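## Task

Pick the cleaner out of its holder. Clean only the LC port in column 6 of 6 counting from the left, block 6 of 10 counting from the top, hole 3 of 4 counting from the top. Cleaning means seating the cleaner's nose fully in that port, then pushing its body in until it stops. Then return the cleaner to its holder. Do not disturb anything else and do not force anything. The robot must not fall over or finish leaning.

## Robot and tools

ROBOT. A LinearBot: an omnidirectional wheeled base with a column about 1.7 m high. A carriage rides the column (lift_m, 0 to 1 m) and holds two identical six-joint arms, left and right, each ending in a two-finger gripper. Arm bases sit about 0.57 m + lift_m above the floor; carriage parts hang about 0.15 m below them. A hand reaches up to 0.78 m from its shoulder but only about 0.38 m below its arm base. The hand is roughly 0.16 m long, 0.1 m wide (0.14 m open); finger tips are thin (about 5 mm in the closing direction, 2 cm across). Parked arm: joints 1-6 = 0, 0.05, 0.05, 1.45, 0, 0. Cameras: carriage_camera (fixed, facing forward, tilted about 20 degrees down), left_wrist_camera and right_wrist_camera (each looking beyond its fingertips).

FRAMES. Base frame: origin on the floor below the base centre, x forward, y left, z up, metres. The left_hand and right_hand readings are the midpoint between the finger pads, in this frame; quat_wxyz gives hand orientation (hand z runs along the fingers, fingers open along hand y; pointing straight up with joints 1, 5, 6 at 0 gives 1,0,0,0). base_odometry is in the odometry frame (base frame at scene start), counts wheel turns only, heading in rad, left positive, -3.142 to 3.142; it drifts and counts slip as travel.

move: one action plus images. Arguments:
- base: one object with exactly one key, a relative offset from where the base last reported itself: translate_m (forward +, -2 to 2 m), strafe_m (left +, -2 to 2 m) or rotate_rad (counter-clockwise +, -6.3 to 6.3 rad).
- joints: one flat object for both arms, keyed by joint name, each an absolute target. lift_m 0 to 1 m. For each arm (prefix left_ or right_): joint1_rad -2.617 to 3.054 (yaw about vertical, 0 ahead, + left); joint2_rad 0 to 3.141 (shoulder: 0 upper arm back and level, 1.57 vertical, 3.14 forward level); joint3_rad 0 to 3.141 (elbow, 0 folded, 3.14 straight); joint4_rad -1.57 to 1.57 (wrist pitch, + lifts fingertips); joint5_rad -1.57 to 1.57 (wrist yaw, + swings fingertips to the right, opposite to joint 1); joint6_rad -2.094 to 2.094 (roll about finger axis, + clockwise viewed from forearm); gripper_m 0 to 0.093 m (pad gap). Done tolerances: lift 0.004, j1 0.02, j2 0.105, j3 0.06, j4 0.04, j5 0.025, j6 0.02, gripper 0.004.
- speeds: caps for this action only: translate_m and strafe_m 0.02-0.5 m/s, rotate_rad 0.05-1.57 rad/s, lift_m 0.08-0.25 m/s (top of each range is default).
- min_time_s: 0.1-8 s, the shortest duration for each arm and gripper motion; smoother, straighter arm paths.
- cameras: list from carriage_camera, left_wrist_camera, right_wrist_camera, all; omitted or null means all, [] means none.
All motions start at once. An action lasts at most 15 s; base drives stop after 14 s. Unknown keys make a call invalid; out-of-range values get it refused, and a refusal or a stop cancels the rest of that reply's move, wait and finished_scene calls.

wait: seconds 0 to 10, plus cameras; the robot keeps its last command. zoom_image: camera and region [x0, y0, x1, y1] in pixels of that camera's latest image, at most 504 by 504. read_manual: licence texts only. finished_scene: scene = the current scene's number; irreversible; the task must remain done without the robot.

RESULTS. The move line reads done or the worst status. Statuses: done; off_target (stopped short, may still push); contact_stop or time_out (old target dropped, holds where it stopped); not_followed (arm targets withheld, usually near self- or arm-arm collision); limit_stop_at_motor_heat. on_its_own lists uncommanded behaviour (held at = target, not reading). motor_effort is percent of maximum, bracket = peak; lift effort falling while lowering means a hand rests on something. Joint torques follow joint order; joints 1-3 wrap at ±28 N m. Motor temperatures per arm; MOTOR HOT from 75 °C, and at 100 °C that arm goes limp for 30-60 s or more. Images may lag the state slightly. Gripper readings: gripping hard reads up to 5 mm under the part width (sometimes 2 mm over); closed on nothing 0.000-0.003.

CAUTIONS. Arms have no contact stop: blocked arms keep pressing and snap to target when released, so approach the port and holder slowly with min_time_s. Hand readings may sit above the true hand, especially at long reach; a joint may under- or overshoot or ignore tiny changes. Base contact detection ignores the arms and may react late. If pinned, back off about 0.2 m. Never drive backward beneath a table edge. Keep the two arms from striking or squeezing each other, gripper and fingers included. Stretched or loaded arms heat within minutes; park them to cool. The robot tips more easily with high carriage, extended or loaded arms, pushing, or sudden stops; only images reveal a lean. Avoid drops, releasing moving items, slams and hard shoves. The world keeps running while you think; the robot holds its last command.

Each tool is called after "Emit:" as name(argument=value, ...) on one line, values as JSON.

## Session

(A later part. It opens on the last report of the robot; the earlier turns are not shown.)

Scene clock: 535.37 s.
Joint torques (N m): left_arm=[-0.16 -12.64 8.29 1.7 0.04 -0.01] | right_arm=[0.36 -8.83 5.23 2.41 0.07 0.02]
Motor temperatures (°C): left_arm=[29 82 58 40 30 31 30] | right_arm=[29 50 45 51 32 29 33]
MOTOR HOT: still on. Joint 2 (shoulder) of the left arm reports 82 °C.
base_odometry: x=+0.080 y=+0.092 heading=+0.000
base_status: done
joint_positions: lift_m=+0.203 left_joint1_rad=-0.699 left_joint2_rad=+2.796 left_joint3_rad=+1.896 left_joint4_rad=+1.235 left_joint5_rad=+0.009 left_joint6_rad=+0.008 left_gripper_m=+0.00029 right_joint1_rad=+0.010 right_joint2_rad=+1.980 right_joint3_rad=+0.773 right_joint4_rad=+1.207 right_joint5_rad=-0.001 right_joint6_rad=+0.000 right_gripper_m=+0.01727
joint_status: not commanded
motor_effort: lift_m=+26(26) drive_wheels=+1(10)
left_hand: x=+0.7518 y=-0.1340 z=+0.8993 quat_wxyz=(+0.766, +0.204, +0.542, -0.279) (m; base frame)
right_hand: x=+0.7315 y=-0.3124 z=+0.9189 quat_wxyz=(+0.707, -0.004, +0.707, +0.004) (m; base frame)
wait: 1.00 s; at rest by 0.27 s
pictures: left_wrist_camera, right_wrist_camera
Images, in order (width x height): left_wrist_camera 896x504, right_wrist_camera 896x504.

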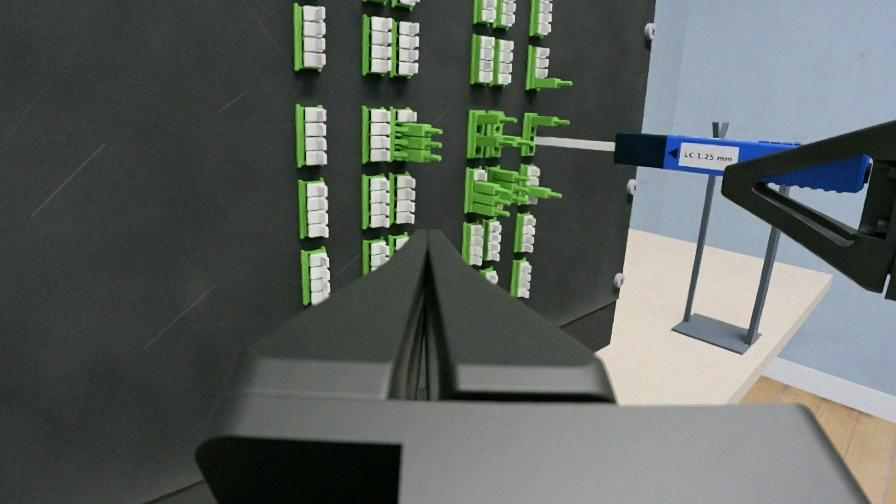

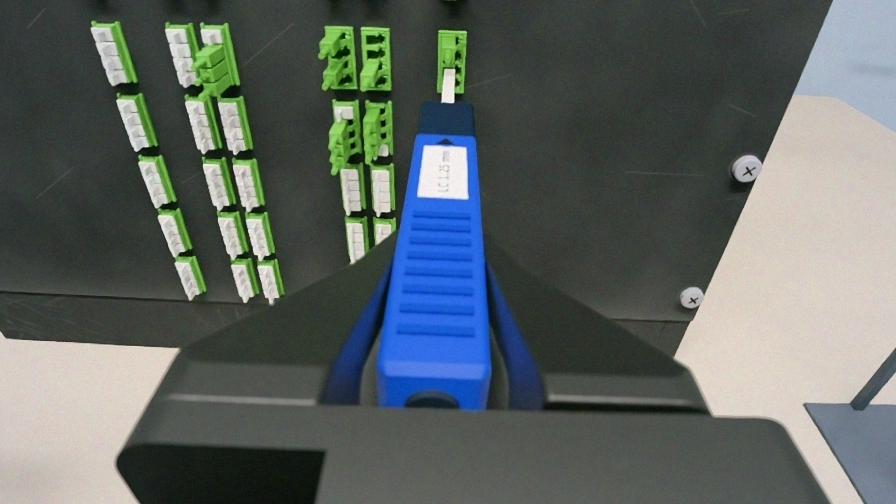

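Emit:
move(joints={"lift_m": 0.2038, "right_joint5_rad": -0.011}, speeds={"lift_m": 0.08}, min_time_s=0.4, cameras=[])

Emit:
move(base={"translate_m": 0.001}, speeds={"translate_m": 0.02}, cameras=[])

Emit:
wait(seconds=0.8, cameras=["right_wrist_camera", "left_wrist_camera"])

Emit:
zoom_image(camera="left_wrist_camera", region=[515, 105, 565, 160])

Emit:
zoom_image(camera="right_wrist_camera", region=[430, 30, 475, 105])

Scene clock: 543.57 s.
Joint torques (N m): left_arm=[-0.18 -12.63 8.29 1.7 0.04 -0.01] | right_arm=[0.38 -8.84 5.2 2.41 -0.13 0.02]
Motor temperatures (°C): left_arm=[29 84 58 40 30 31 30] | right_arm=[29 50 45 51 32 29 33]
move: done
MOTOR HOT: still on. Joint 2 (shoulder) of the left arm reports 84 °C.
base_odometry: x=+0.080 y=+0.092 heading=+0.000
base_status: not commanded
joint_positions: lift_m=+0.203 left_joint1_rad=-0.699 left_joint2_rad=+2.796 left_joint3_rad=+1.896 left_joint4_rad=+1.235 left_joint5_rad=+0.009 left_joint6_rad=+0.008 left_gripper_m=+0.00029 right_joint1_rad=+0.010 right_joint2_rad=+1.980 right_joint3_rad=+0.773 right_joint4_rad=+1.207 right_joint5_rad=-0.003 right_joint6_rad=+0.000 right_gripper_m=+0.01727
joint_status: all done
motor_effort: lift_m=+26(27) drive_wheels=+0(2)
left_hand: x=+0.7518 y=-0.1340 z=+0.8997 quat_wxyz=(+0.766, +0.204, +0.542, -0.279) (m; base frame)
right_hand: x=+0.7315 y=-0.3121 z=+0.9191 quat_wxyz=(+0.707, -0.005, +0.707, +0.004) (m; base frame)
pictures: none
No camera images: "cameras" was empty.

Scene clock: 544.13 s.
Joint torques (N m): left_arm=[-0.16 -12.57 8.32 1.71 0.05 -0.01] | right_arm=[0.32 -8.88 5.2 2.42 -0.14 0.03]
Motor temperatures (°C): left_arm=[29 84 58 40 30 31 30] | right_arm=[29 50 45 51 32 29 33]
move: done
MOTOR HOT: still on. Joint 2 (shoulder) of the left arm reports 84 °C.
base_odometry: x=+0.081 y=+0.092 heading=+0.000
base_status: done
joint_positions: lift_m=+0.203 left_joint1_rad=-0.699 left_joint2_rad=+2.796 left_joint3_rad=+1.896 left_joint4_rad=+1.234 left_joint5_rad=+0.009 left_joint6_rad=+0.008 left_gripper_m=+0.00029 right_joint1_rad=+0.010 right_joint2_rad=+1.980 right_joint3_rad=+0.773 right_joint4_rad=+1.206 right_joint5_rad=-0.003 right_joint6_rad=+0.000 right_gripper_m=+0.01727
joint_status: not commanded
motor_effort: lift_m=+26(26) drive_wheels=+0(8)
left_hand: x=+0.7518 y=-0.1340 z=+0.8996 quat_wxyz=(+0.766, +0.204, +0.543, -0.279) (m; base frame)
right_hand: x=+0.7315 y=-0.3120 z=+0.9189 quat_wxyz=(+0.707, -0.005, +0.707, +0.005) (m; base frame)
pictures: none
No camera images: "cameras" was empty.

Scene clock: 544.93 s.
Joint torques (N m): left_arm=[-0.17 -12.63 8.34 1.71 0.05 -0.02] | right_arm=[0.38 -8.83 5.19 2.42 -0.13 0.03]
Motor temperatures (°C): left_arm=[29 84 58 40 30 31 30] | right_arm=[29 50 45 51 32 29 33]
MOTOR HOT: still on. Joint 2 (shoulder) of the left arm reports 84 °C.
base_odometry: x=+0.081 y=+0.092 heading=+0.000
base_status: done
joint_positions: lift_m=+0.203 left_joint1_rad=-0.699 left_joint2_rad=+2.796 left_joint3_rad=+1.896 left_joint4_rad=+1.234 left_joint5_rad=+0.009 left_joint6_rad=+0.008 left_gripper_m=+0.00029 right_joint1_rad=+0.010 right_joint2_rad=+1.980 right_joint3_rad=+0.773 right_joint4_rad=+1.206 right_joint5_rad=-0.003 right_joint6_rad=+0.000 right_gripper_m=+0.01727
joint_status: not commanded
motor_effort: lift_m=+26(26) drive_wheels=+0(8)
left_hand: x=+0.7518 y=-0.1340 z=+0.8996 quat_wxyz=(+0.766, +0.204, +0.543, -0.279) (m; base frame)
right_hand: x=+0.7315 y=-0.3120 z=+0.9189 quat_wxyz=(+0.707, -0.005, +0.707, +0.005) (m; base frame)
wait: 0.80 s; at rest by 0.27 s
pictures: left_wrist_camera, right_wrist_camera
Images, in order (width x height): left_wrist_camera 896x504, right_wrist_camera 896x504.

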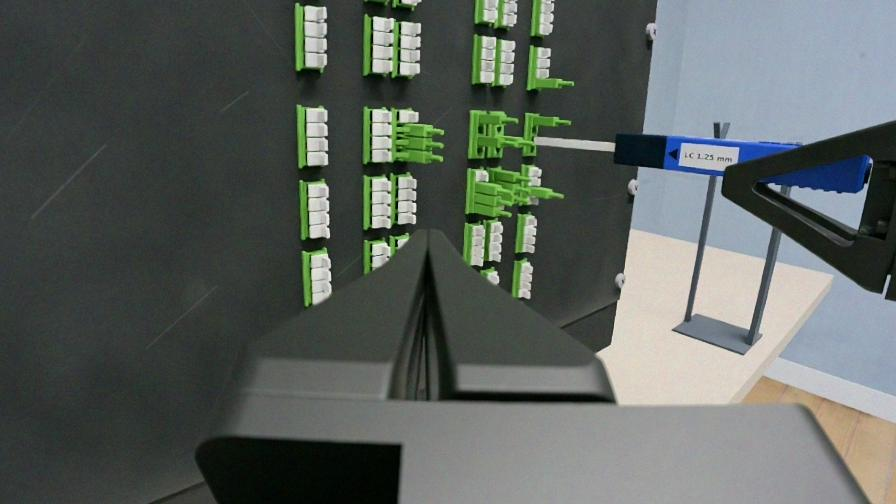

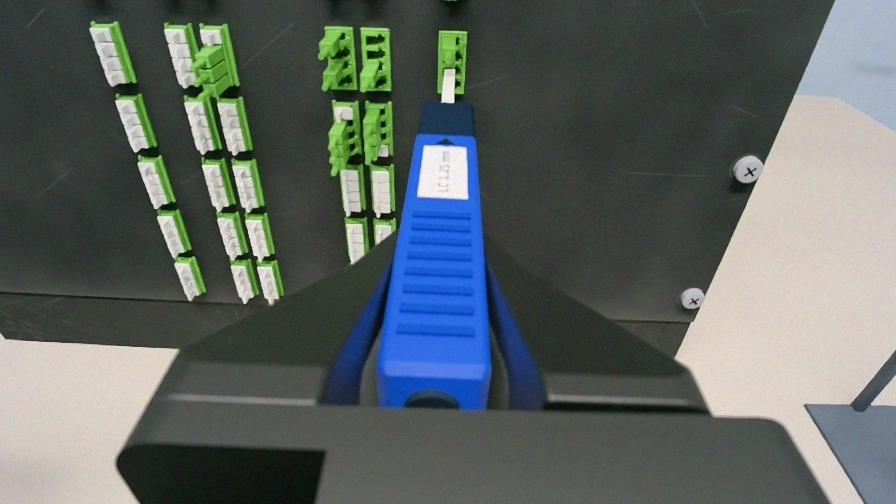

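Scaled by 9.164 from the camera's 896x504 image, which has a finer 1280x720 frame.

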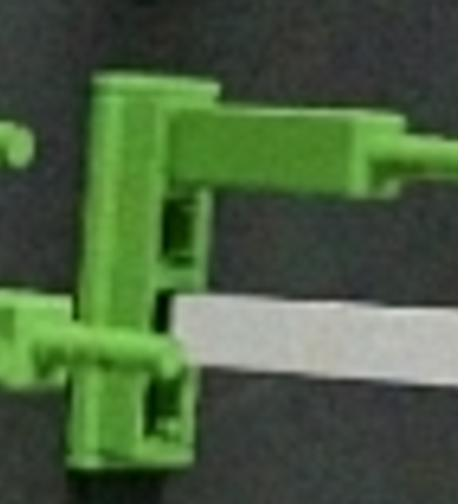

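Scaled by 6.720 from the camera's 896x504 image, which has a finer 1280x720 frame.

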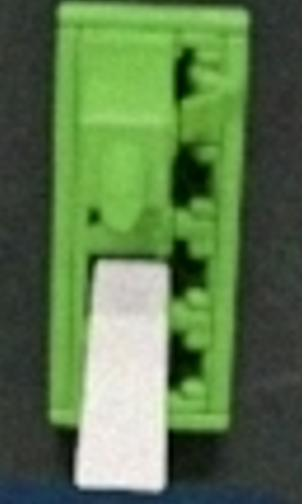

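Emit:
move(joints={"lift_m": 0.2044, "right_joint5_rad": -0.0132}, speeds={"lift_m": 0.08}, min_time_s=0.4, cameras=[])

Emit:
wait(seconds=0.8, cameras=["right_wrist_camera", "left_wrist_camera"])

Emit:
zoom_image(camera="left_wrist_camera", region=[515, 105, 565, 160])

Emit:
zoom_image(camera="right_wrist_camera", region=[430, 30, 475, 105])

Scene clock: 550.27 s.
Joint torques (N m): left_arm=[-0.17 -12.57 8.28 1.7 0.03 -0.01] | right_arm=[0.42 -8.84 5.2 2.41 -0.15 0.02]
Motor temperatures (°C): left_arm=[29 84 58 40 30 31 30] | right_arm=[29 50 45 51 32 29 33]
move: done
MOTOR HOT: still on. Joint 2 (shoulder) of the left arm reports 84 °C.
base_odometry: x=+0.081 y=+0.092 heading=+0.000
base_status: not commanded
joint_positions: lift_m=+0.204 left_joint1_rad=-0.699 left_joint2_rad=+2.796 left_joint3_rad=+1.896 left_joint4_rad=+1.234 left_joint5_rad=+0.009 left_joint6_rad=+0.008 left_gripper_m=+0.00029 right_joint1_rad=+0.010 right_joint2_rad=+1.980 right_joint3_rad=+0.773 right_joint4_rad=+1.206 right_joint5_rad=-0.004 right_joint6_rad=+0.000 right_gripper_m=+0.01727
joint_status: all done
motor_effort: lift_m=+26(27) drive_wheels=+0(1)
left_hand: x=+0.7518 y=-0.1340 z=+0.9002 quat_wxyz=(+0.766, +0.204, +0.543, -0.279) (m; base frame)
right_hand: x=+0.7315 y=-0.3119 z=+0.9195 quat_wxyz=(+0.707, -0.005, +0.707, +0.005) (m; base frame)
pictures: none
No camera images: "cameras" was empty.

Scene clock: 551.07 s.
Joint torques (N m): left_arm=[-0.17 -12.62 8.29 1.7 0.04 -0.03] | right_arm=[0.39 -8.87 5.22 2.41 -0.15 0.02]
Motor temperatures (°C): left_arm=[29 84 58 40 30 31 30] | right_arm=[29 50 45 51 32 29 33]
MOTOR HOT: still on. Joint 2 (shoulder) of the left arm reports 84 °C.
base_odometry: x=+0.081 y=+0.092 heading=+0.000
base_status: not commanded
joint_positions: lift_m=+0.204 left_joint1_rad=-0.699 left_joint2_rad=+2.796 left_joint3_rad=+1.896 left_joint4_rad=+1.234 left_joint5_rad=+0.009 left_joint6_rad=+0.008 left_gripper_m=+0.00029 right_joint1_rad=+0.010 right_joint2_rad=+1.980 right_joint3_rad=+0.773 right_joint4_rad=+1.206 right_joint5_rad=-0.004 right_joint6_rad=+0.000 right_gripper_m=+0.01727
joint_status: all done
motor_effort: lift_m=+26(27) drive_wheels=+0(1)
left_hand: x=+0.7518 y=-0.1340 z=+0.9002 quat_wxyz=(+0.766, +0.204, +0.543, -0.279) (m; base frame)
right_hand: x=+0.7315 y=-0.3119 z=+0.9195 quat_wxyz=(+0.707, -0.005, +0.707, +0.005) (m; base frame)
wait: 0.80 s; at rest by 0.27 s
pictures: left_wrist_camera, right_wrist_camera
Images, in order (width x height): left_wrist_camera 896x504, right_wrist_camera 896x504.

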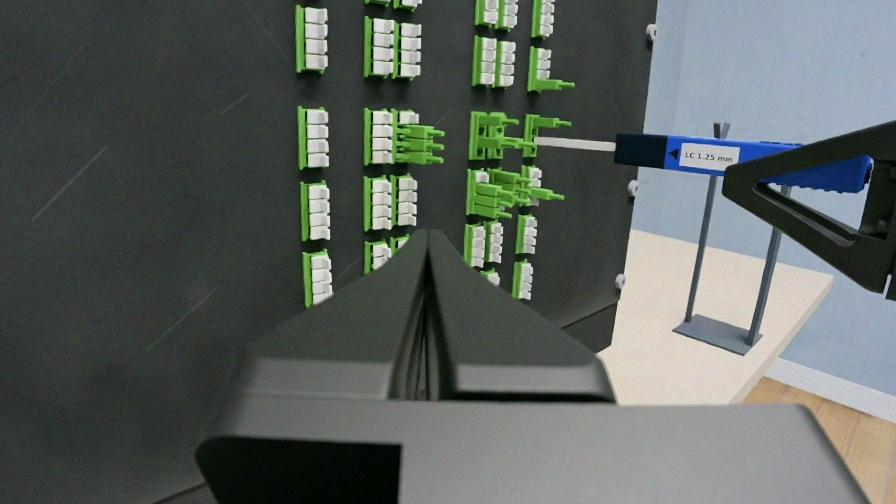

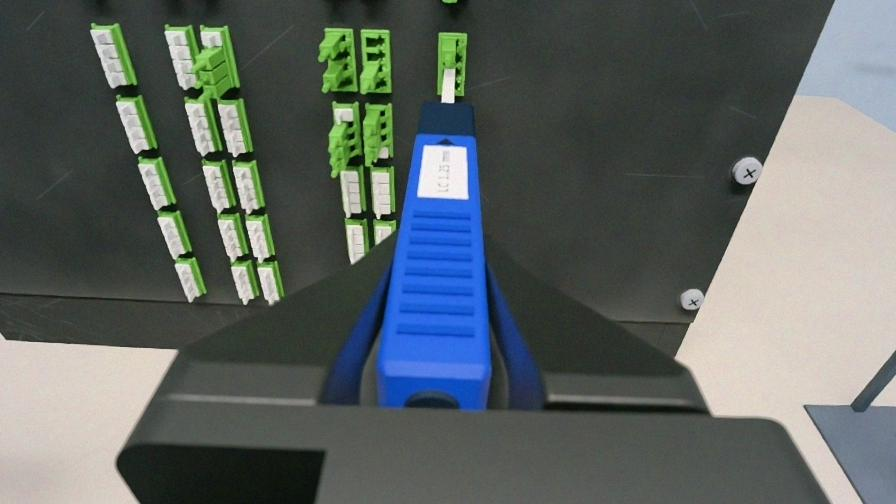

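Scaled by 9.164 from the camera's 896x504 image, which has a finer 1280x720 frame.

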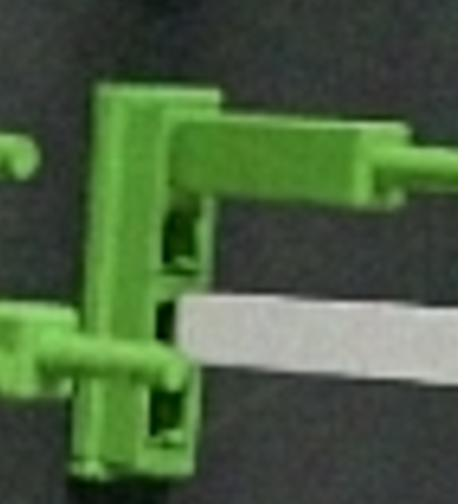

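Scaled by 6.720 from the camera's 896x504 image, which has a finer 1280x720 frame.

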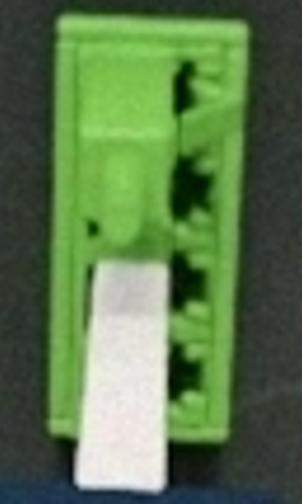

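Emit:
move(joints={"right_joint5_rad": -0.0165}, min_time_s=0.4, cameras=[])

Emit:
wait(seconds=0.8, cameras=["right_wrist_camera"])

Emit:
zoom_image(camera="right_wrist_camera", region=[430, 30, 475, 105])

Scene clock: 556.77 s.
Joint torques (N m): left_arm=[-0.16 -12.62 8.35 1.7 0.05 -0.02] | right_arm=[0.38 -8.84 5.22 2.42 -0.14 0.03]
Motor temperatures (°C): left_arm=[29 85 58 40 30 31 30] | right_arm=[29 50 45 52 32 29 33]
move: done
MOTOR HOT: still on. Joint 2 (shoulder) of the left arm reports 85 °C.
base_odometry: x=+0.081 y=+0.092 heading=+0.000
base_status: not commanded
joint_positions: lift_m=+0.204 left_joint1_rad=-0.699 left_joint2_rad=+2.796 left_joint3_rad=+1.896 left_joint4_rad=+1.234 left_joint5_rad=+0.009 left_joint6_rad=+0.008 left_gripper_m=+0.00029 right_joint1_rad=+0.010 right_joint2_rad=+1.980 right_joint3_rad=+0.773 right_joint4_rad=+1.206 right_joint5_rad=-0.007 right_joint6_rad=+0.000 right_gripper_m=+0.01727
joint_status: all done
motor_effort: lift_m=+26(26) drive_wheels=+0(0)
left_hand: x=+0.7518 y=-0.1340 z=+0.9002 quat_wxyz=(+0.766, +0.204, +0.543, -0.279) (m; base frame)
right_hand: x=+0.7315 y=-0.3113 z=+0.9195 quat_wxyz=(+0.707, -0.006, +0.707, +0.006) (m; base frame)
pictures: none
No camera images: "cameras" was empty.

Scene clock: 557.57 s.
Joint torques (N m): left_arm=[-0.2 -12.66 8.28 1.7 0.04 -0.02] | right_arm=[0.36 -8.85 5.23 2.41 -0.15 0.02]
Motor temperatures (°C): left_arm=[29 85 58 40 30 31 30] | right_arm=[29 50 45 52 32 29 33]
MOTOR HOT: still on. Joint 2 (shoulder) of the left arm reports 85 °C.
base_odometry: x=+0.081 y=+0.092 heading=+0.000
base_status: not commanded
joint_positions: lift_m=+0.204 left_joint1_rad=-0.699 left_joint2_rad=+2.796 left_joint3_rad=+1.896 left_joint4_rad=+1.234 left_joint5_rad=+0.009 left_joint6_rad=+0.008 left_gripper_m=+0.00029 right_joint1_rad=+0.010 right_joint2_rad=+1.980 right_joint3_rad=+0.773 right_joint4_rad=+1.206 right_joint5_rad=-0.008 right_joint6_rad=+0.000 right_gripper_m=+0.01727
joint_status: all done
motor_effort: lift_m=+26(26) drive_wheels=+0(0)
left_hand: x=+0.7518 y=-0.1340 z=+0.9002 quat_wxyz=(+0.766, +0.204, +0.543, -0.279) (m; base frame)
right_hand: x=+0.7315 y=-0.3113 z=+0.9195 quat_wxyz=(+0.707, -0.006, +0.707, +0.006) (m; base frame)
wait: 0.80 s; at rest by 0.27 s
pictures: right_wrist_camera
Images, in order (width x height): right_wrist_camera 896x504.

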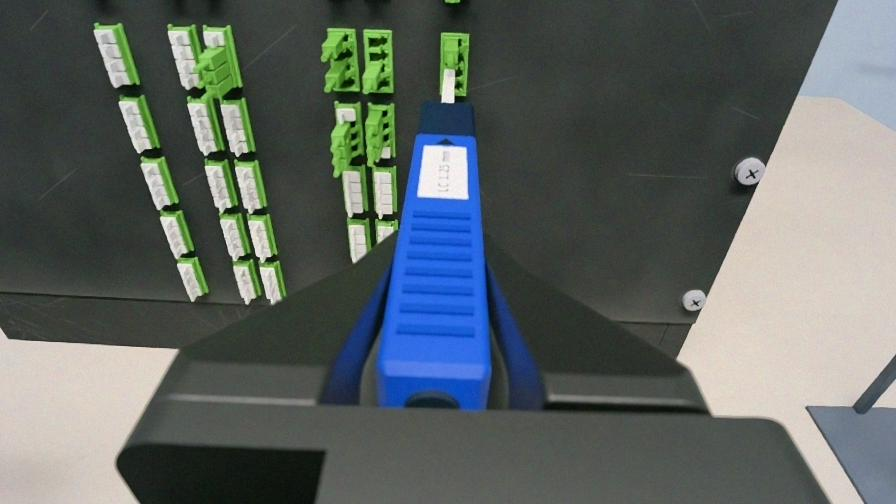

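Scaled by 6.720 from the camera's 896x504 image, which has a finer 1280x720 frame.

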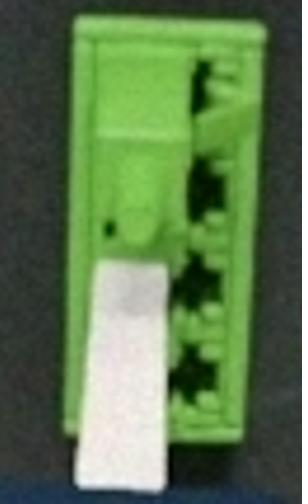

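Emit:
move(joints={"right_joint5_rad": 0.0042}, min_time_s=0.4, cameras=[])

Emit:
wait(seconds=0.8, cameras=["right_wrist_camera"])

Emit:
zoom_image(camera="right_wrist_camera", region=[430, 30, 475, 105])

Scene clock: 561.73 s.
Joint torques (N m): left_arm=[-0.21 -12.63 8.27 1.7 0.05 -0.02] | right_arm=[0.38 -8.83 5.2 2.42 0.07 0.03]
Motor temperatures (°C): left_arm=[29 85 58 40 30 31 30] | right_arm=[29 50 45 52 32 29 33]
move: done
MOTOR HOT: still on. Joint 2 (shoulder) of the left arm reports 85 °C.
base_odometry: x=+0.081 y=+0.092 heading=+0.000
base_status: not commanded
joint_positions: lift_m=+0.204 left_joint1_rad=-0.699 left_joint2_rad=+2.796 left_joint3_rad=+1.896 left_joint4_rad=+1.234 left_joint5_rad=+0.009 left_joint6_rad=+0.008 left_gripper_m=+0.00029 right_joint1_rad=+0.010 right_joint2_rad=+1.980 right_joint3_rad=+0.773 right_joint4_rad=+1.206 right_joint5_rad=-0.005 right_joint6_rad=+0.000 right_gripper_m=+0.01727
joint_status: all done
motor_effort: lift_m=+26(26) drive_wheels=+0(0)
left_hand: x=+0.7518 y=-0.1340 z=+0.9002 quat_wxyz=(+0.766, +0.204, +0.543, -0.279) (m; base frame)
right_hand: x=+0.7315 y=-0.3118 z=+0.9195 quat_wxyz=(+0.707, -0.005, +0.707, +0.005) (m; base frame)
pictures: none
No camera images: "cameras" was empty.

Scene clock: 562.53 s.
Joint torques (N m): left_arm=[-0.17 -12.63 8.34 1.7 0.03 -0.02] | right_arm=[0.39 -8.84 5.2 2.41 0.06 0.02]
Motor temperatures (°C): left_arm=[29 85 58 40 30 31 30] | right_arm=[29 50 45 52 32 29 33]
MOTOR HOT: still on. Joint 2 (shoulder) of the left arm reports 85 °C.
base_odometry: x=+0.081 y=+0.092 heading=+0.000
base_status: not commanded
joint_positions: lift_m=+0.204 left_joint1_rad=-0.699 left_joint2_rad=+2.796 left_joint3_rad=+1.896 left_joint4_rad=+1.234 left_joint5_rad=+0.009 left_joint6_rad=+0.008 left_gripper_m=+0.00029 right_joint1_rad=+0.010 right_joint2_rad=+1.980 right_joint3_rad=+0.773 right_joint4_rad=+1.206 right_joint5_rad=-0.005 right_joint6_rad=+0.000 right_gripper_m=+0.01727
joint_status: all done
motor_effort: lift_m=+26(26) drive_wheels=+0(0)
left_hand: x=+0.7518 y=-0.1340 z=+0.9002 quat_wxyz=(+0.766, +0.204, +0.543, -0.279) (m; base frame)
right_hand: x=+0.7315 y=-0.3118 z=+0.9195 quat_wxyz=(+0.707, -0.005, +0.707, +0.005) (m; base frame)
wait: 0.80 s; at rest by 0.27 s
pictures: right_wrist_camera
Images, in order (width x height): right_wrist_camera 896x504.

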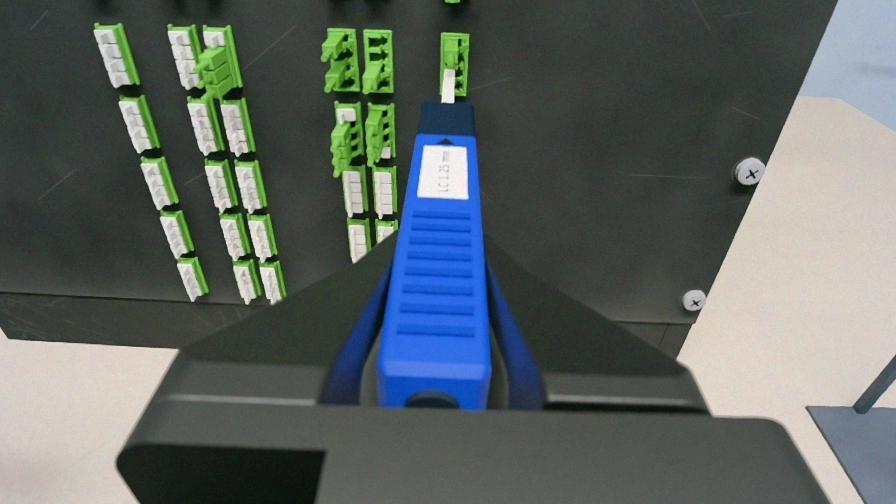

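Scaled by 6.720 from the camera's 896x504 image, which has a finer 1280x720 frame.

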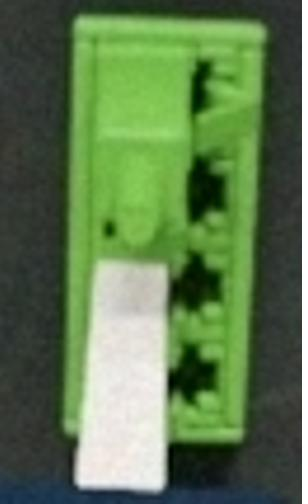

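Emit:
wait(seconds=0.3, cameras=["right_wrist_camera", "left_wrist_camera"])

Emit:
zoom_image(camera="right_wrist_camera", region=[430, 30, 475, 105])

Emit:
zoom_image(camera="left_wrist_camera", region=[515, 105, 565, 160])

Scene clock: 565.33 s.
Joint torques (N m): left_arm=[-0.23 -12.64 8.32 1.69 0.03 0] | right_arm=[0.38 -8.85 5.24 2.41 0.06 0.03]
Motor temperatures (°C): left_arm=[29 86 58 40 30 31 30] | right_arm=[29 50 45 52 32 29 33]
MOTOR HOT: still on. Joint 2 (shoulder) of the left arm reports 86 °C.
base_odometry: x=+0.081 y=+0.092 heading=+0.000
base_status: not commanded
joint_positions: lift_m=+0.204 left_joint1_rad=-0.699 left_joint2_rad=+2.796 left_joint3_rad=+1.896 left_joint4_rad=+1.234 left_joint5_rad=+0.009 left_joint6_rad=+0.008 left_gripper_m=+0.00029 right_joint1_rad=+0.010 right_joint2_rad=+1.980 right_joint3_rad=+0.773 right_joint4_rad=+1.206 right_joint5_rad=-0.005 right_joint6_rad=+0.000 right_gripper_m=+0.01727
joint_status: all done
motor_effort: lift_m=+26(26) drive_wheels=+0(0)
left_hand: x=+0.7518 y=-0.1340 z=+0.9002 quat_wxyz=(+0.766, +0.204, +0.543, -0.279) (m; base frame)
right_hand: x=+0.7315 y=-0.3118 z=+0.9195 quat_wxyz=(+0.707, -0.005, +0.707, +0.005) (m; base frame)
wait: 0.30 s; at rest from the start
pictures: left_wrist_camera, right_wrist_camera
Images, in order (width x height): left_wrist_camera 896x504, right_wrist_camera 896x504.

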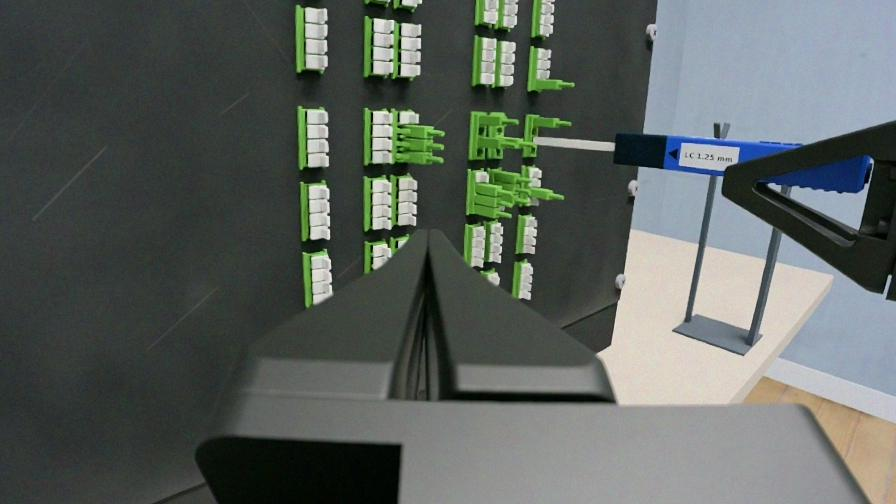

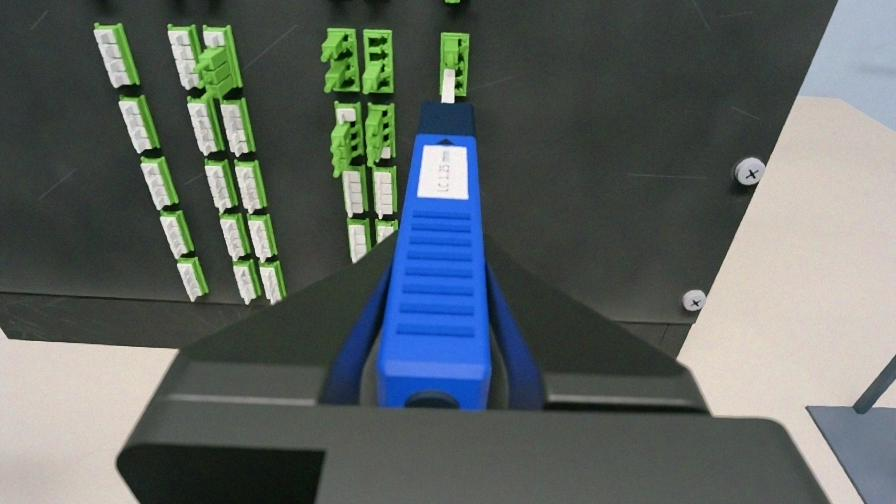

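Scaled by 6.720 from the camera's 896x504 image, which has a finer 1280x720 frame.

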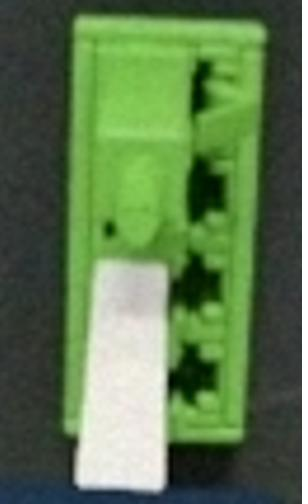

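Scaled by 9.164 from the camera's 896x504 image, which has a finer 1280x720 frame.

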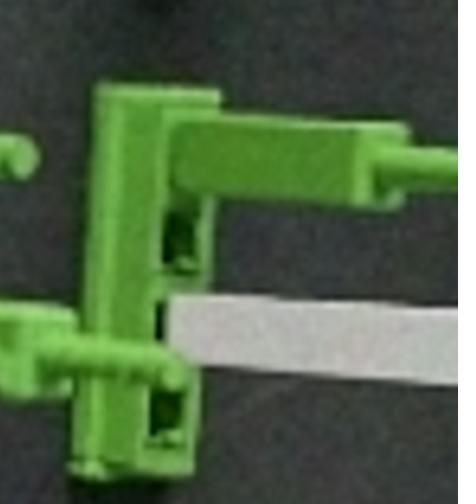

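Emit:
move(joints={"right_joint5_rad": 0.007}, min_time_s=0.3, cameras=[])

Emit:
wait(seconds=0.8, cameras=["right_wrist_camera"])

Emit:
zoom_image(camera="right_wrist_camera", region=[430, 30, 475, 105])

Scene clock: 569.00 s.
Joint torques (N m): left_arm=[-0.2 -12.64 8.35 1.7 0.04 -0.01] | right_arm=[0.39 -8.85 5.22 2.42 0.08 0.02]
Motor temperatures (°C): left_arm=[29 86 58 40 30 31 30] | right_arm=[29 50 45 52 32 29 33]
move: done
MOTOR HOT: still on. Joint 2 (shoulder) of the left arm reports 86 °C.
base_odometry: x=+0.081 y=+0.092 heading=+0.000
base_status: not commanded
joint_positions: lift_m=+0.204 left_joint1_rad=-0.699 left_joint2_rad=+2.796 left_joint3_rad=+1.896 left_joint4_rad=+1.234 left_joint5_rad=+0.009 left_joint6_rad=+0.008 left_gripper_m=+0.00029 right_joint1_rad=+0.010 right_joint2_rad=+1.980 right_joint3_rad=+0.773 right_joint4_rad=+1.206 right_joint5_rad=-0.002 right_joint6_rad=+0.000 right_gripper_m=+0.01727
joint_status: all done
motor_effort: lift_m=+26(26) drive_wheels=+0(0)
left_hand: x=+0.7518 y=-0.1340 z=+0.9002 quat_wxyz=(+0.766, +0.204, +0.543, -0.279) (m; base frame)
right_hand: x=+0.7315 y=-0.3122 z=+0.9195 quat_wxyz=(+0.707, -0.005, +0.707, +0.004) (m; base frame)
pictures: none
No camera images: "cameras" was empty.

Scene clock: 569.80 s.
Joint torques (N m): left_arm=[-0.17 -12.62 8.29 1.7 0.05 -0.02] | right_arm=[0.38 -8.85 5.22 2.41 0.07 0.02]
Motor temperatures (°C): left_arm=[29 86 58 40 30 31 30] | right_arm=[29 50 45 52 32 29 33]
MOTOR HOT: still on. Joint 2 (shoulder) of the left arm reports 86 °C.
base_odometry: x=+0.081 y=+0.092 heading=+0.000
base_status: not commanded
joint_positions: lift_m=+0.204 left_joint1_rad=-0.699 left_joint2_rad=+2.796 left_joint3_rad=+1.896 left_joint4_rad=+1.234 left_joint5_rad=+0.009 left_joint6_rad=+0.008 left_gripper_m=+0.00029 right_joint1_rad=+0.010 right_joint2_rad=+1.980 right_joint3_rad=+0.773 right_joint4_rad=+1.206 right_joint5_rad=-0.002 right_joint6_rad=+0.000 right_gripper_m=+0.01727
joint_status: all done
motor_effort: lift_m=+26(26) drive_wheels=+0(0)
left_hand: x=+0.7518 y=-0.1340 z=+0.9002 quat_wxyz=(+0.766, +0.204, +0.543, -0.279) (m; base frame)
right_hand: x=+0.7315 y=-0.3122 z=+0.9195 quat_wxyz=(+0.707, -0.005, +0.707, +0.004) (m; base frame)
wait: 0.80 s; at rest by 0.27 s
pictures: right_wrist_camera
Images, in order (width x height): right_wrist_camera 896x504.

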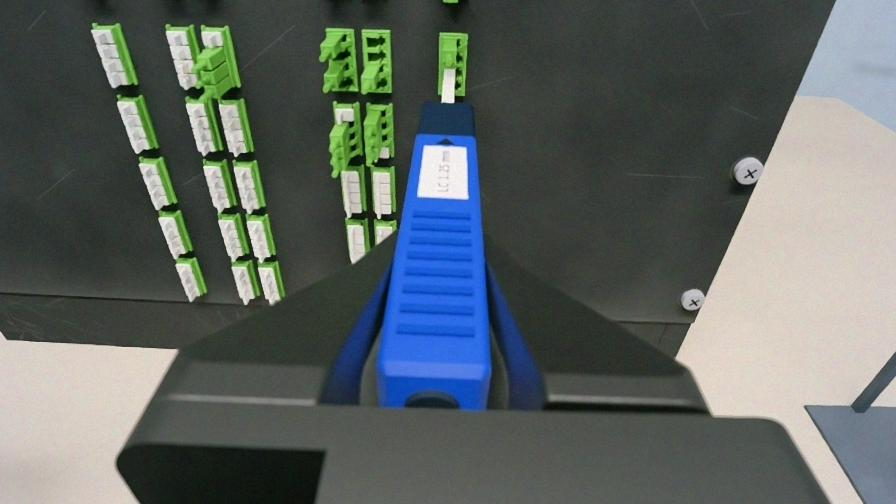

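Scaled by 6.720 from the camera's 896x504 image, which has a finer 1280x720 frame.

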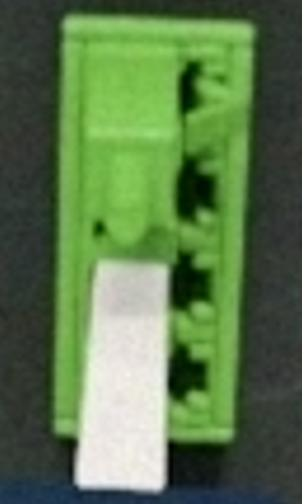

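Emit:
move(base={"translate_m": 0.002}, speeds={"translate_m": 0.02}, cameras=[])

Emit:
wait(seconds=0.8, cameras=["right_wrist_camera", "left_wrist_camera"])

Emit:
zoom_image(camera="right_wrist_camera", region=[430, 30, 475, 105])

Emit:
zoom_image(camera="left_wrist_camera", region=[515, 105, 565, 160])

Scene clock: 573.93 s.
Joint torques (N m): left_arm=[-0.13 -12.63 8.25 1.71 0.04 -0.01] | right_arm=[0.42 -8.84 5.22 2.42 0.05 0.02]
Motor temperatures (°C): left_arm=[29 86 58 40 30 31 30] | right_arm=[29 50 45 52 32 29 33]
move: done
MOTOR HOT: still on. Joint 2 (shoulder) of the left arm reports 86 °C.
base_odometry: x=+0.083 y=+0.092 heading=+0.000
base_status: done
joint_positions: lift_m=+0.204 left_joint1_rad=-0.699 left_joint2_rad=+2.796 left_joint3_rad=+1.896 left_joint4_rad=+1.234 left_joint5_rad=+0.009 left_joint6_rad=+0.008 left_gripper_m=+0.00029 right_joint1_rad=+0.010 right_joint2_rad=+1.980 right_joint3_rad=+0.773 right_joint4_rad=+1.206 right_joint5_rad=-0.001 right_joint6_rad=+0.000 right_gripper_m=+0.01727
joint_status: not commanded
motor_effort: lift_m=+26(26) drive_wheels=+1(7)
left_hand: x=+0.7519 y=-0.1340 z=+0.9001 quat_wxyz=(+0.766, +0.204, +0.543, -0.279) (m; base frame)
right_hand: x=+0.7315 y=-0.3124 z=+0.9196 quat_wxyz=(+0.707, -0.004, +0.707, +0.004) (m; base frame)
pictures: none
No camera images: "cameras" was empty.

Scene clock: 574.73 s.
Joint torques (N m): left_arm=[-0.17 -12.57 8.34 1.7 0.05 -0.01] | right_arm=[0.36 -8.83 5.23 2.41 0.06 0.02]
Motor temperatures (°C): left_arm=[29 86 58 40 30 31 30] | right_arm=[29 50 45 52 32 29 33]
MOTOR HOT: still on. Joint 2 (shoulder) of the left arm reports 86 °C.
base_odometry: x=+0.083 y=+0.092 heading=+0.000
base_status: done
joint_positions: lift_m=+0.204 left_joint1_rad=-0.699 left_joint2_rad=+2.796 left_joint3_rad=+1.896 left_joint4_rad=+1.234 left_joint5_rad=+0.009 left_joint6_rad=+0.008 left_gripper_m=+0.00029 right_joint1_rad=+0.010 right_joint2_rad=+1.980 right_joint3_rad=+0.773 right_joint4_rad=+1.206 right_joint5_rad=-0.001 right_joint6_rad=+0.000 right_gripper_m=+0.01727
joint_status: not commanded
motor_effort: lift_m=+26(26) drive_wheels=+1(7)
left_hand: x=+0.7519 y=-0.1340 z=+0.9001 quat_wxyz=(+0.766, +0.204, +0.543, -0.279) (m; base frame)
right_hand: x=+0.7315 y=-0.3124 z=+0.9196 quat_wxyz=(+0.707, -0.004, +0.707, +0.004) (m; base frame)
wait: 0.80 s; at rest by 0.27 s
pictures: left_wrist_camera, right_wrist_camera
Images, in order (width x height): left_wrist_camera 896x504, right_wrist_camera 896x504.

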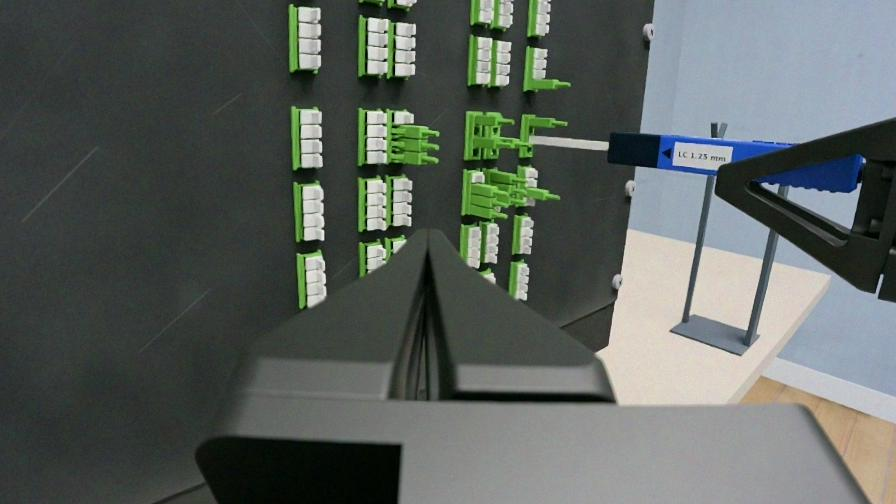

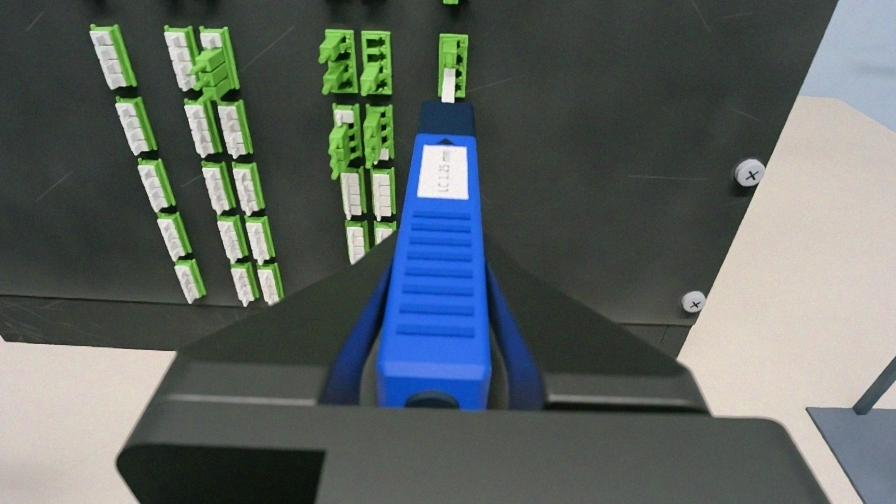

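Scaled by 6.720 from the camera's 896x504 image, which has a finer 1280x720 frame.

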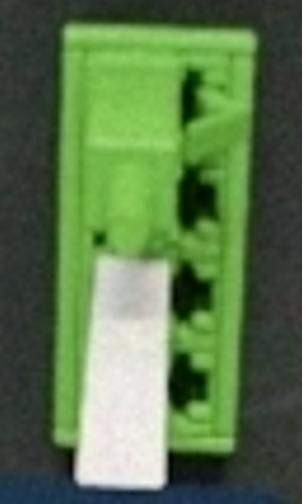

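Scaled by 9.164 from the camera's 896x504 image, which has a finer 1280x720 frame.

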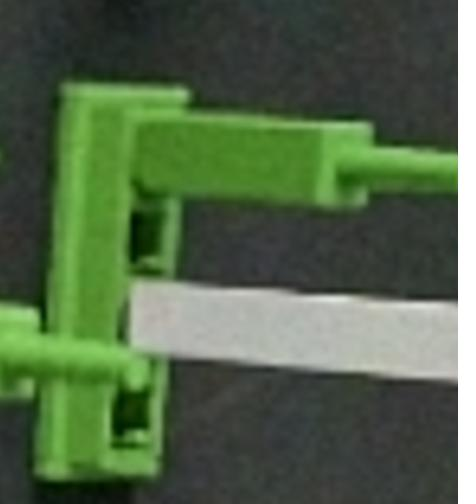

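Emit:
move(base={"translate_m": 0.001}, speeds={"translate_m": 0.02}, cameras=[])

Emit:
wait(seconds=0.8, cameras=["right_wrist_camera", "left_wrist_camera"])

Emit:
zoom_image(camera="right_wrist_camera", region=[430, 30, 475, 105])

Emit:
zoom_image(camera="left_wrist_camera", region=[515, 105, 565, 160])

Scene clock: 590.77 s.
Joint torques (N m): left_arm=[-0.14 -12.66 8.35 1.69 0.05 -0.02] | right_arm=[0.46 -8.84 5.22 2.42 0.06 0.03]
Motor temperatures (°C): left_arm=[29 87 58 41 30 31 30] | right_arm=[29 50 45 53 32 29 33]
move: done
MOTOR HOT: still on. Joint 2 (shoulder) of the left arm reports 87 °C.
base_odometry: x=+0.084 y=+0.092 heading=+0.000
base_status: done
joint_positions: lift_m=+0.204 left_joint1_rad=-0.699 left_joint2_rad=+2.796 left_joint3_rad=+1.896 left_joint4_rad=+1.234 left_joint5_rad=+0.009 left_joint6_rad=+0.008 left_gripper_m=+0.00029 right_joint1_rad=+0.010 right_joint2_rad=+1.980 right_joint3_rad=+0.773 right_joint4_rad=+1.206 right_joint5_rad=-0.001 right_joint6_rad=+0.000 right_gripper_m=+0.01727
joint_status: not commanded
motor_effort: lift_m=+26(26) drive_wheels=+1(9)
left_hand: x=+0.7519 y=-0.1340 z=+0.9001 quat_wxyz=(+0.766, +0.204, +0.543, -0.279) (m; base frame)
right_hand: x=+0.7315 y=-0.3124 z=+0.9196 quat_wxyz=(+0.707, -0.004, +0.707, +0.004) (m; base frame)
pictures: none
No camera images: "cameras" was empty.

Scene clock: 591.57 s.
Joint torques (N m): left_arm=[-0.24 -12.63 8.32 1.7 0.05 -0.01] | right_arm=[0.39 -8.87 5.2 2.41 0.05 0.03]
Motor temperatures (°C): left_arm=[29 87 58 41 30 31 30] | right_arm=[29 50 45 53 32 29 33]
MOTOR HOT: still on. Joint 2 (shoulder) of the left arm reports 87 °C.
base_odometry: x=+0.084 y=+0.092 heading=+0.000
base_status: done
joint_positions: lift_m=+0.204 left_joint1_rad=-0.699 left_joint2_rad=+2.796 left_joint3_rad=+1.896 left_joint4_rad=+1.234 left_joint5_rad=+0.009 left_joint6_rad=+0.008 left_gripper_m=+0.00029 right_joint1_rad=+0.010 right_joint2_rad=+1.980 right_joint3_rad=+0.773 right_joint4_rad=+1.206 right_joint5_rad=-0.001 right_joint6_rad=+0.000 right_gripper_m=+0.01727
joint_status: not commanded
motor_effort: lift_m=+26(26) drive_wheels=+1(9)
left_hand: x=+0.7519 y=-0.1340 z=+0.9001 quat_wxyz=(+0.766, +0.204, +0.543, -0.279) (m; base frame)
right_hand: x=+0.7315 y=-0.3124 z=+0.9196 quat_wxyz=(+0.707, -0.004, +0.707, +0.004) (m; base frame)
wait: 0.80 s; at rest by 0.27 s
pictures: left_wrist_camera, right_wrist_camera
Images, in order (width x height): left_wrist_camera 896x504, right_wrist_camera 896x504.

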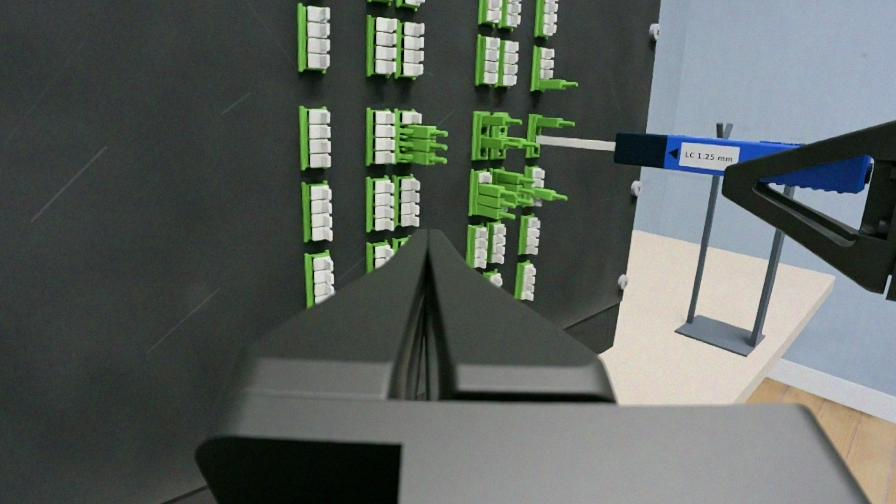

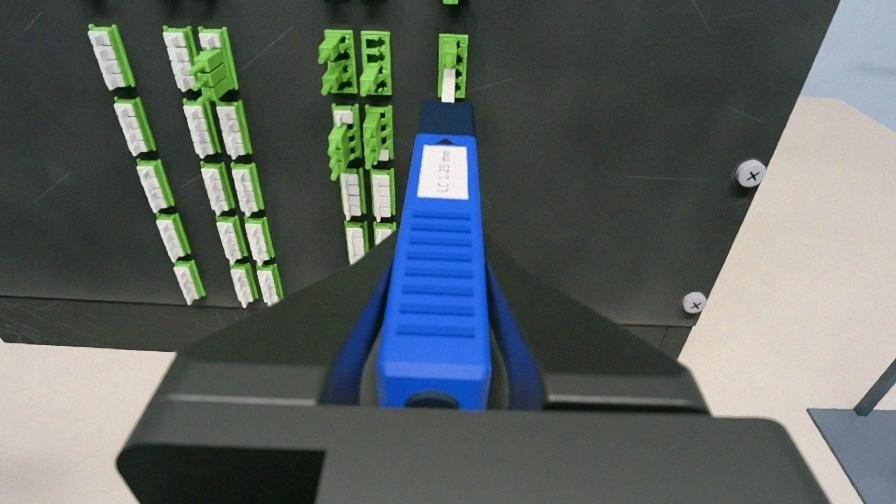

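Scaled by 6.720 from the camera's 896x504 image, which has a finer 1280x720 frame.

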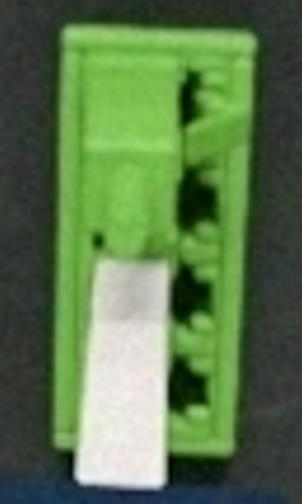

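Scaled by 9.164 from the camera's 896x504 image, which has a finer 1280x720 frame.

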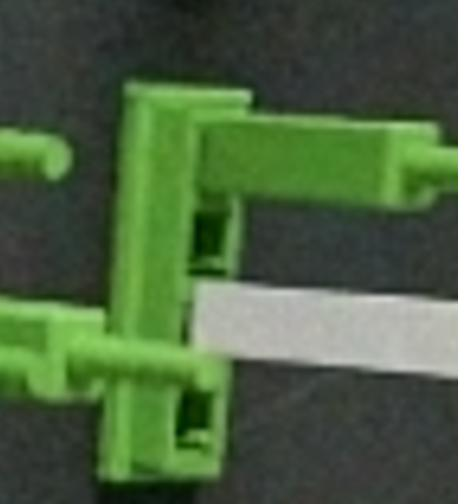

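Emit:
zoom_image(camera="left_wrist_camera", region=[524, 112, 552, 160])

Emit:
zoom_image(camera="right_wrist_camera", region=[434, 30, 472, 100])

Scaled by 10.500 from the camera's 896x504 image, which has a finer 1280x720 frame.

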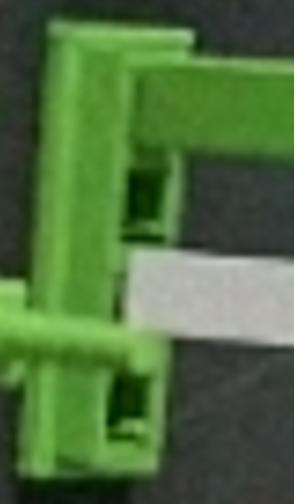

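Scaled by 7.200 from the camera's 896x504 image, which has a finer 1280x720 frame.

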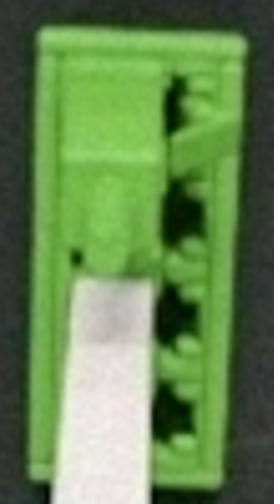

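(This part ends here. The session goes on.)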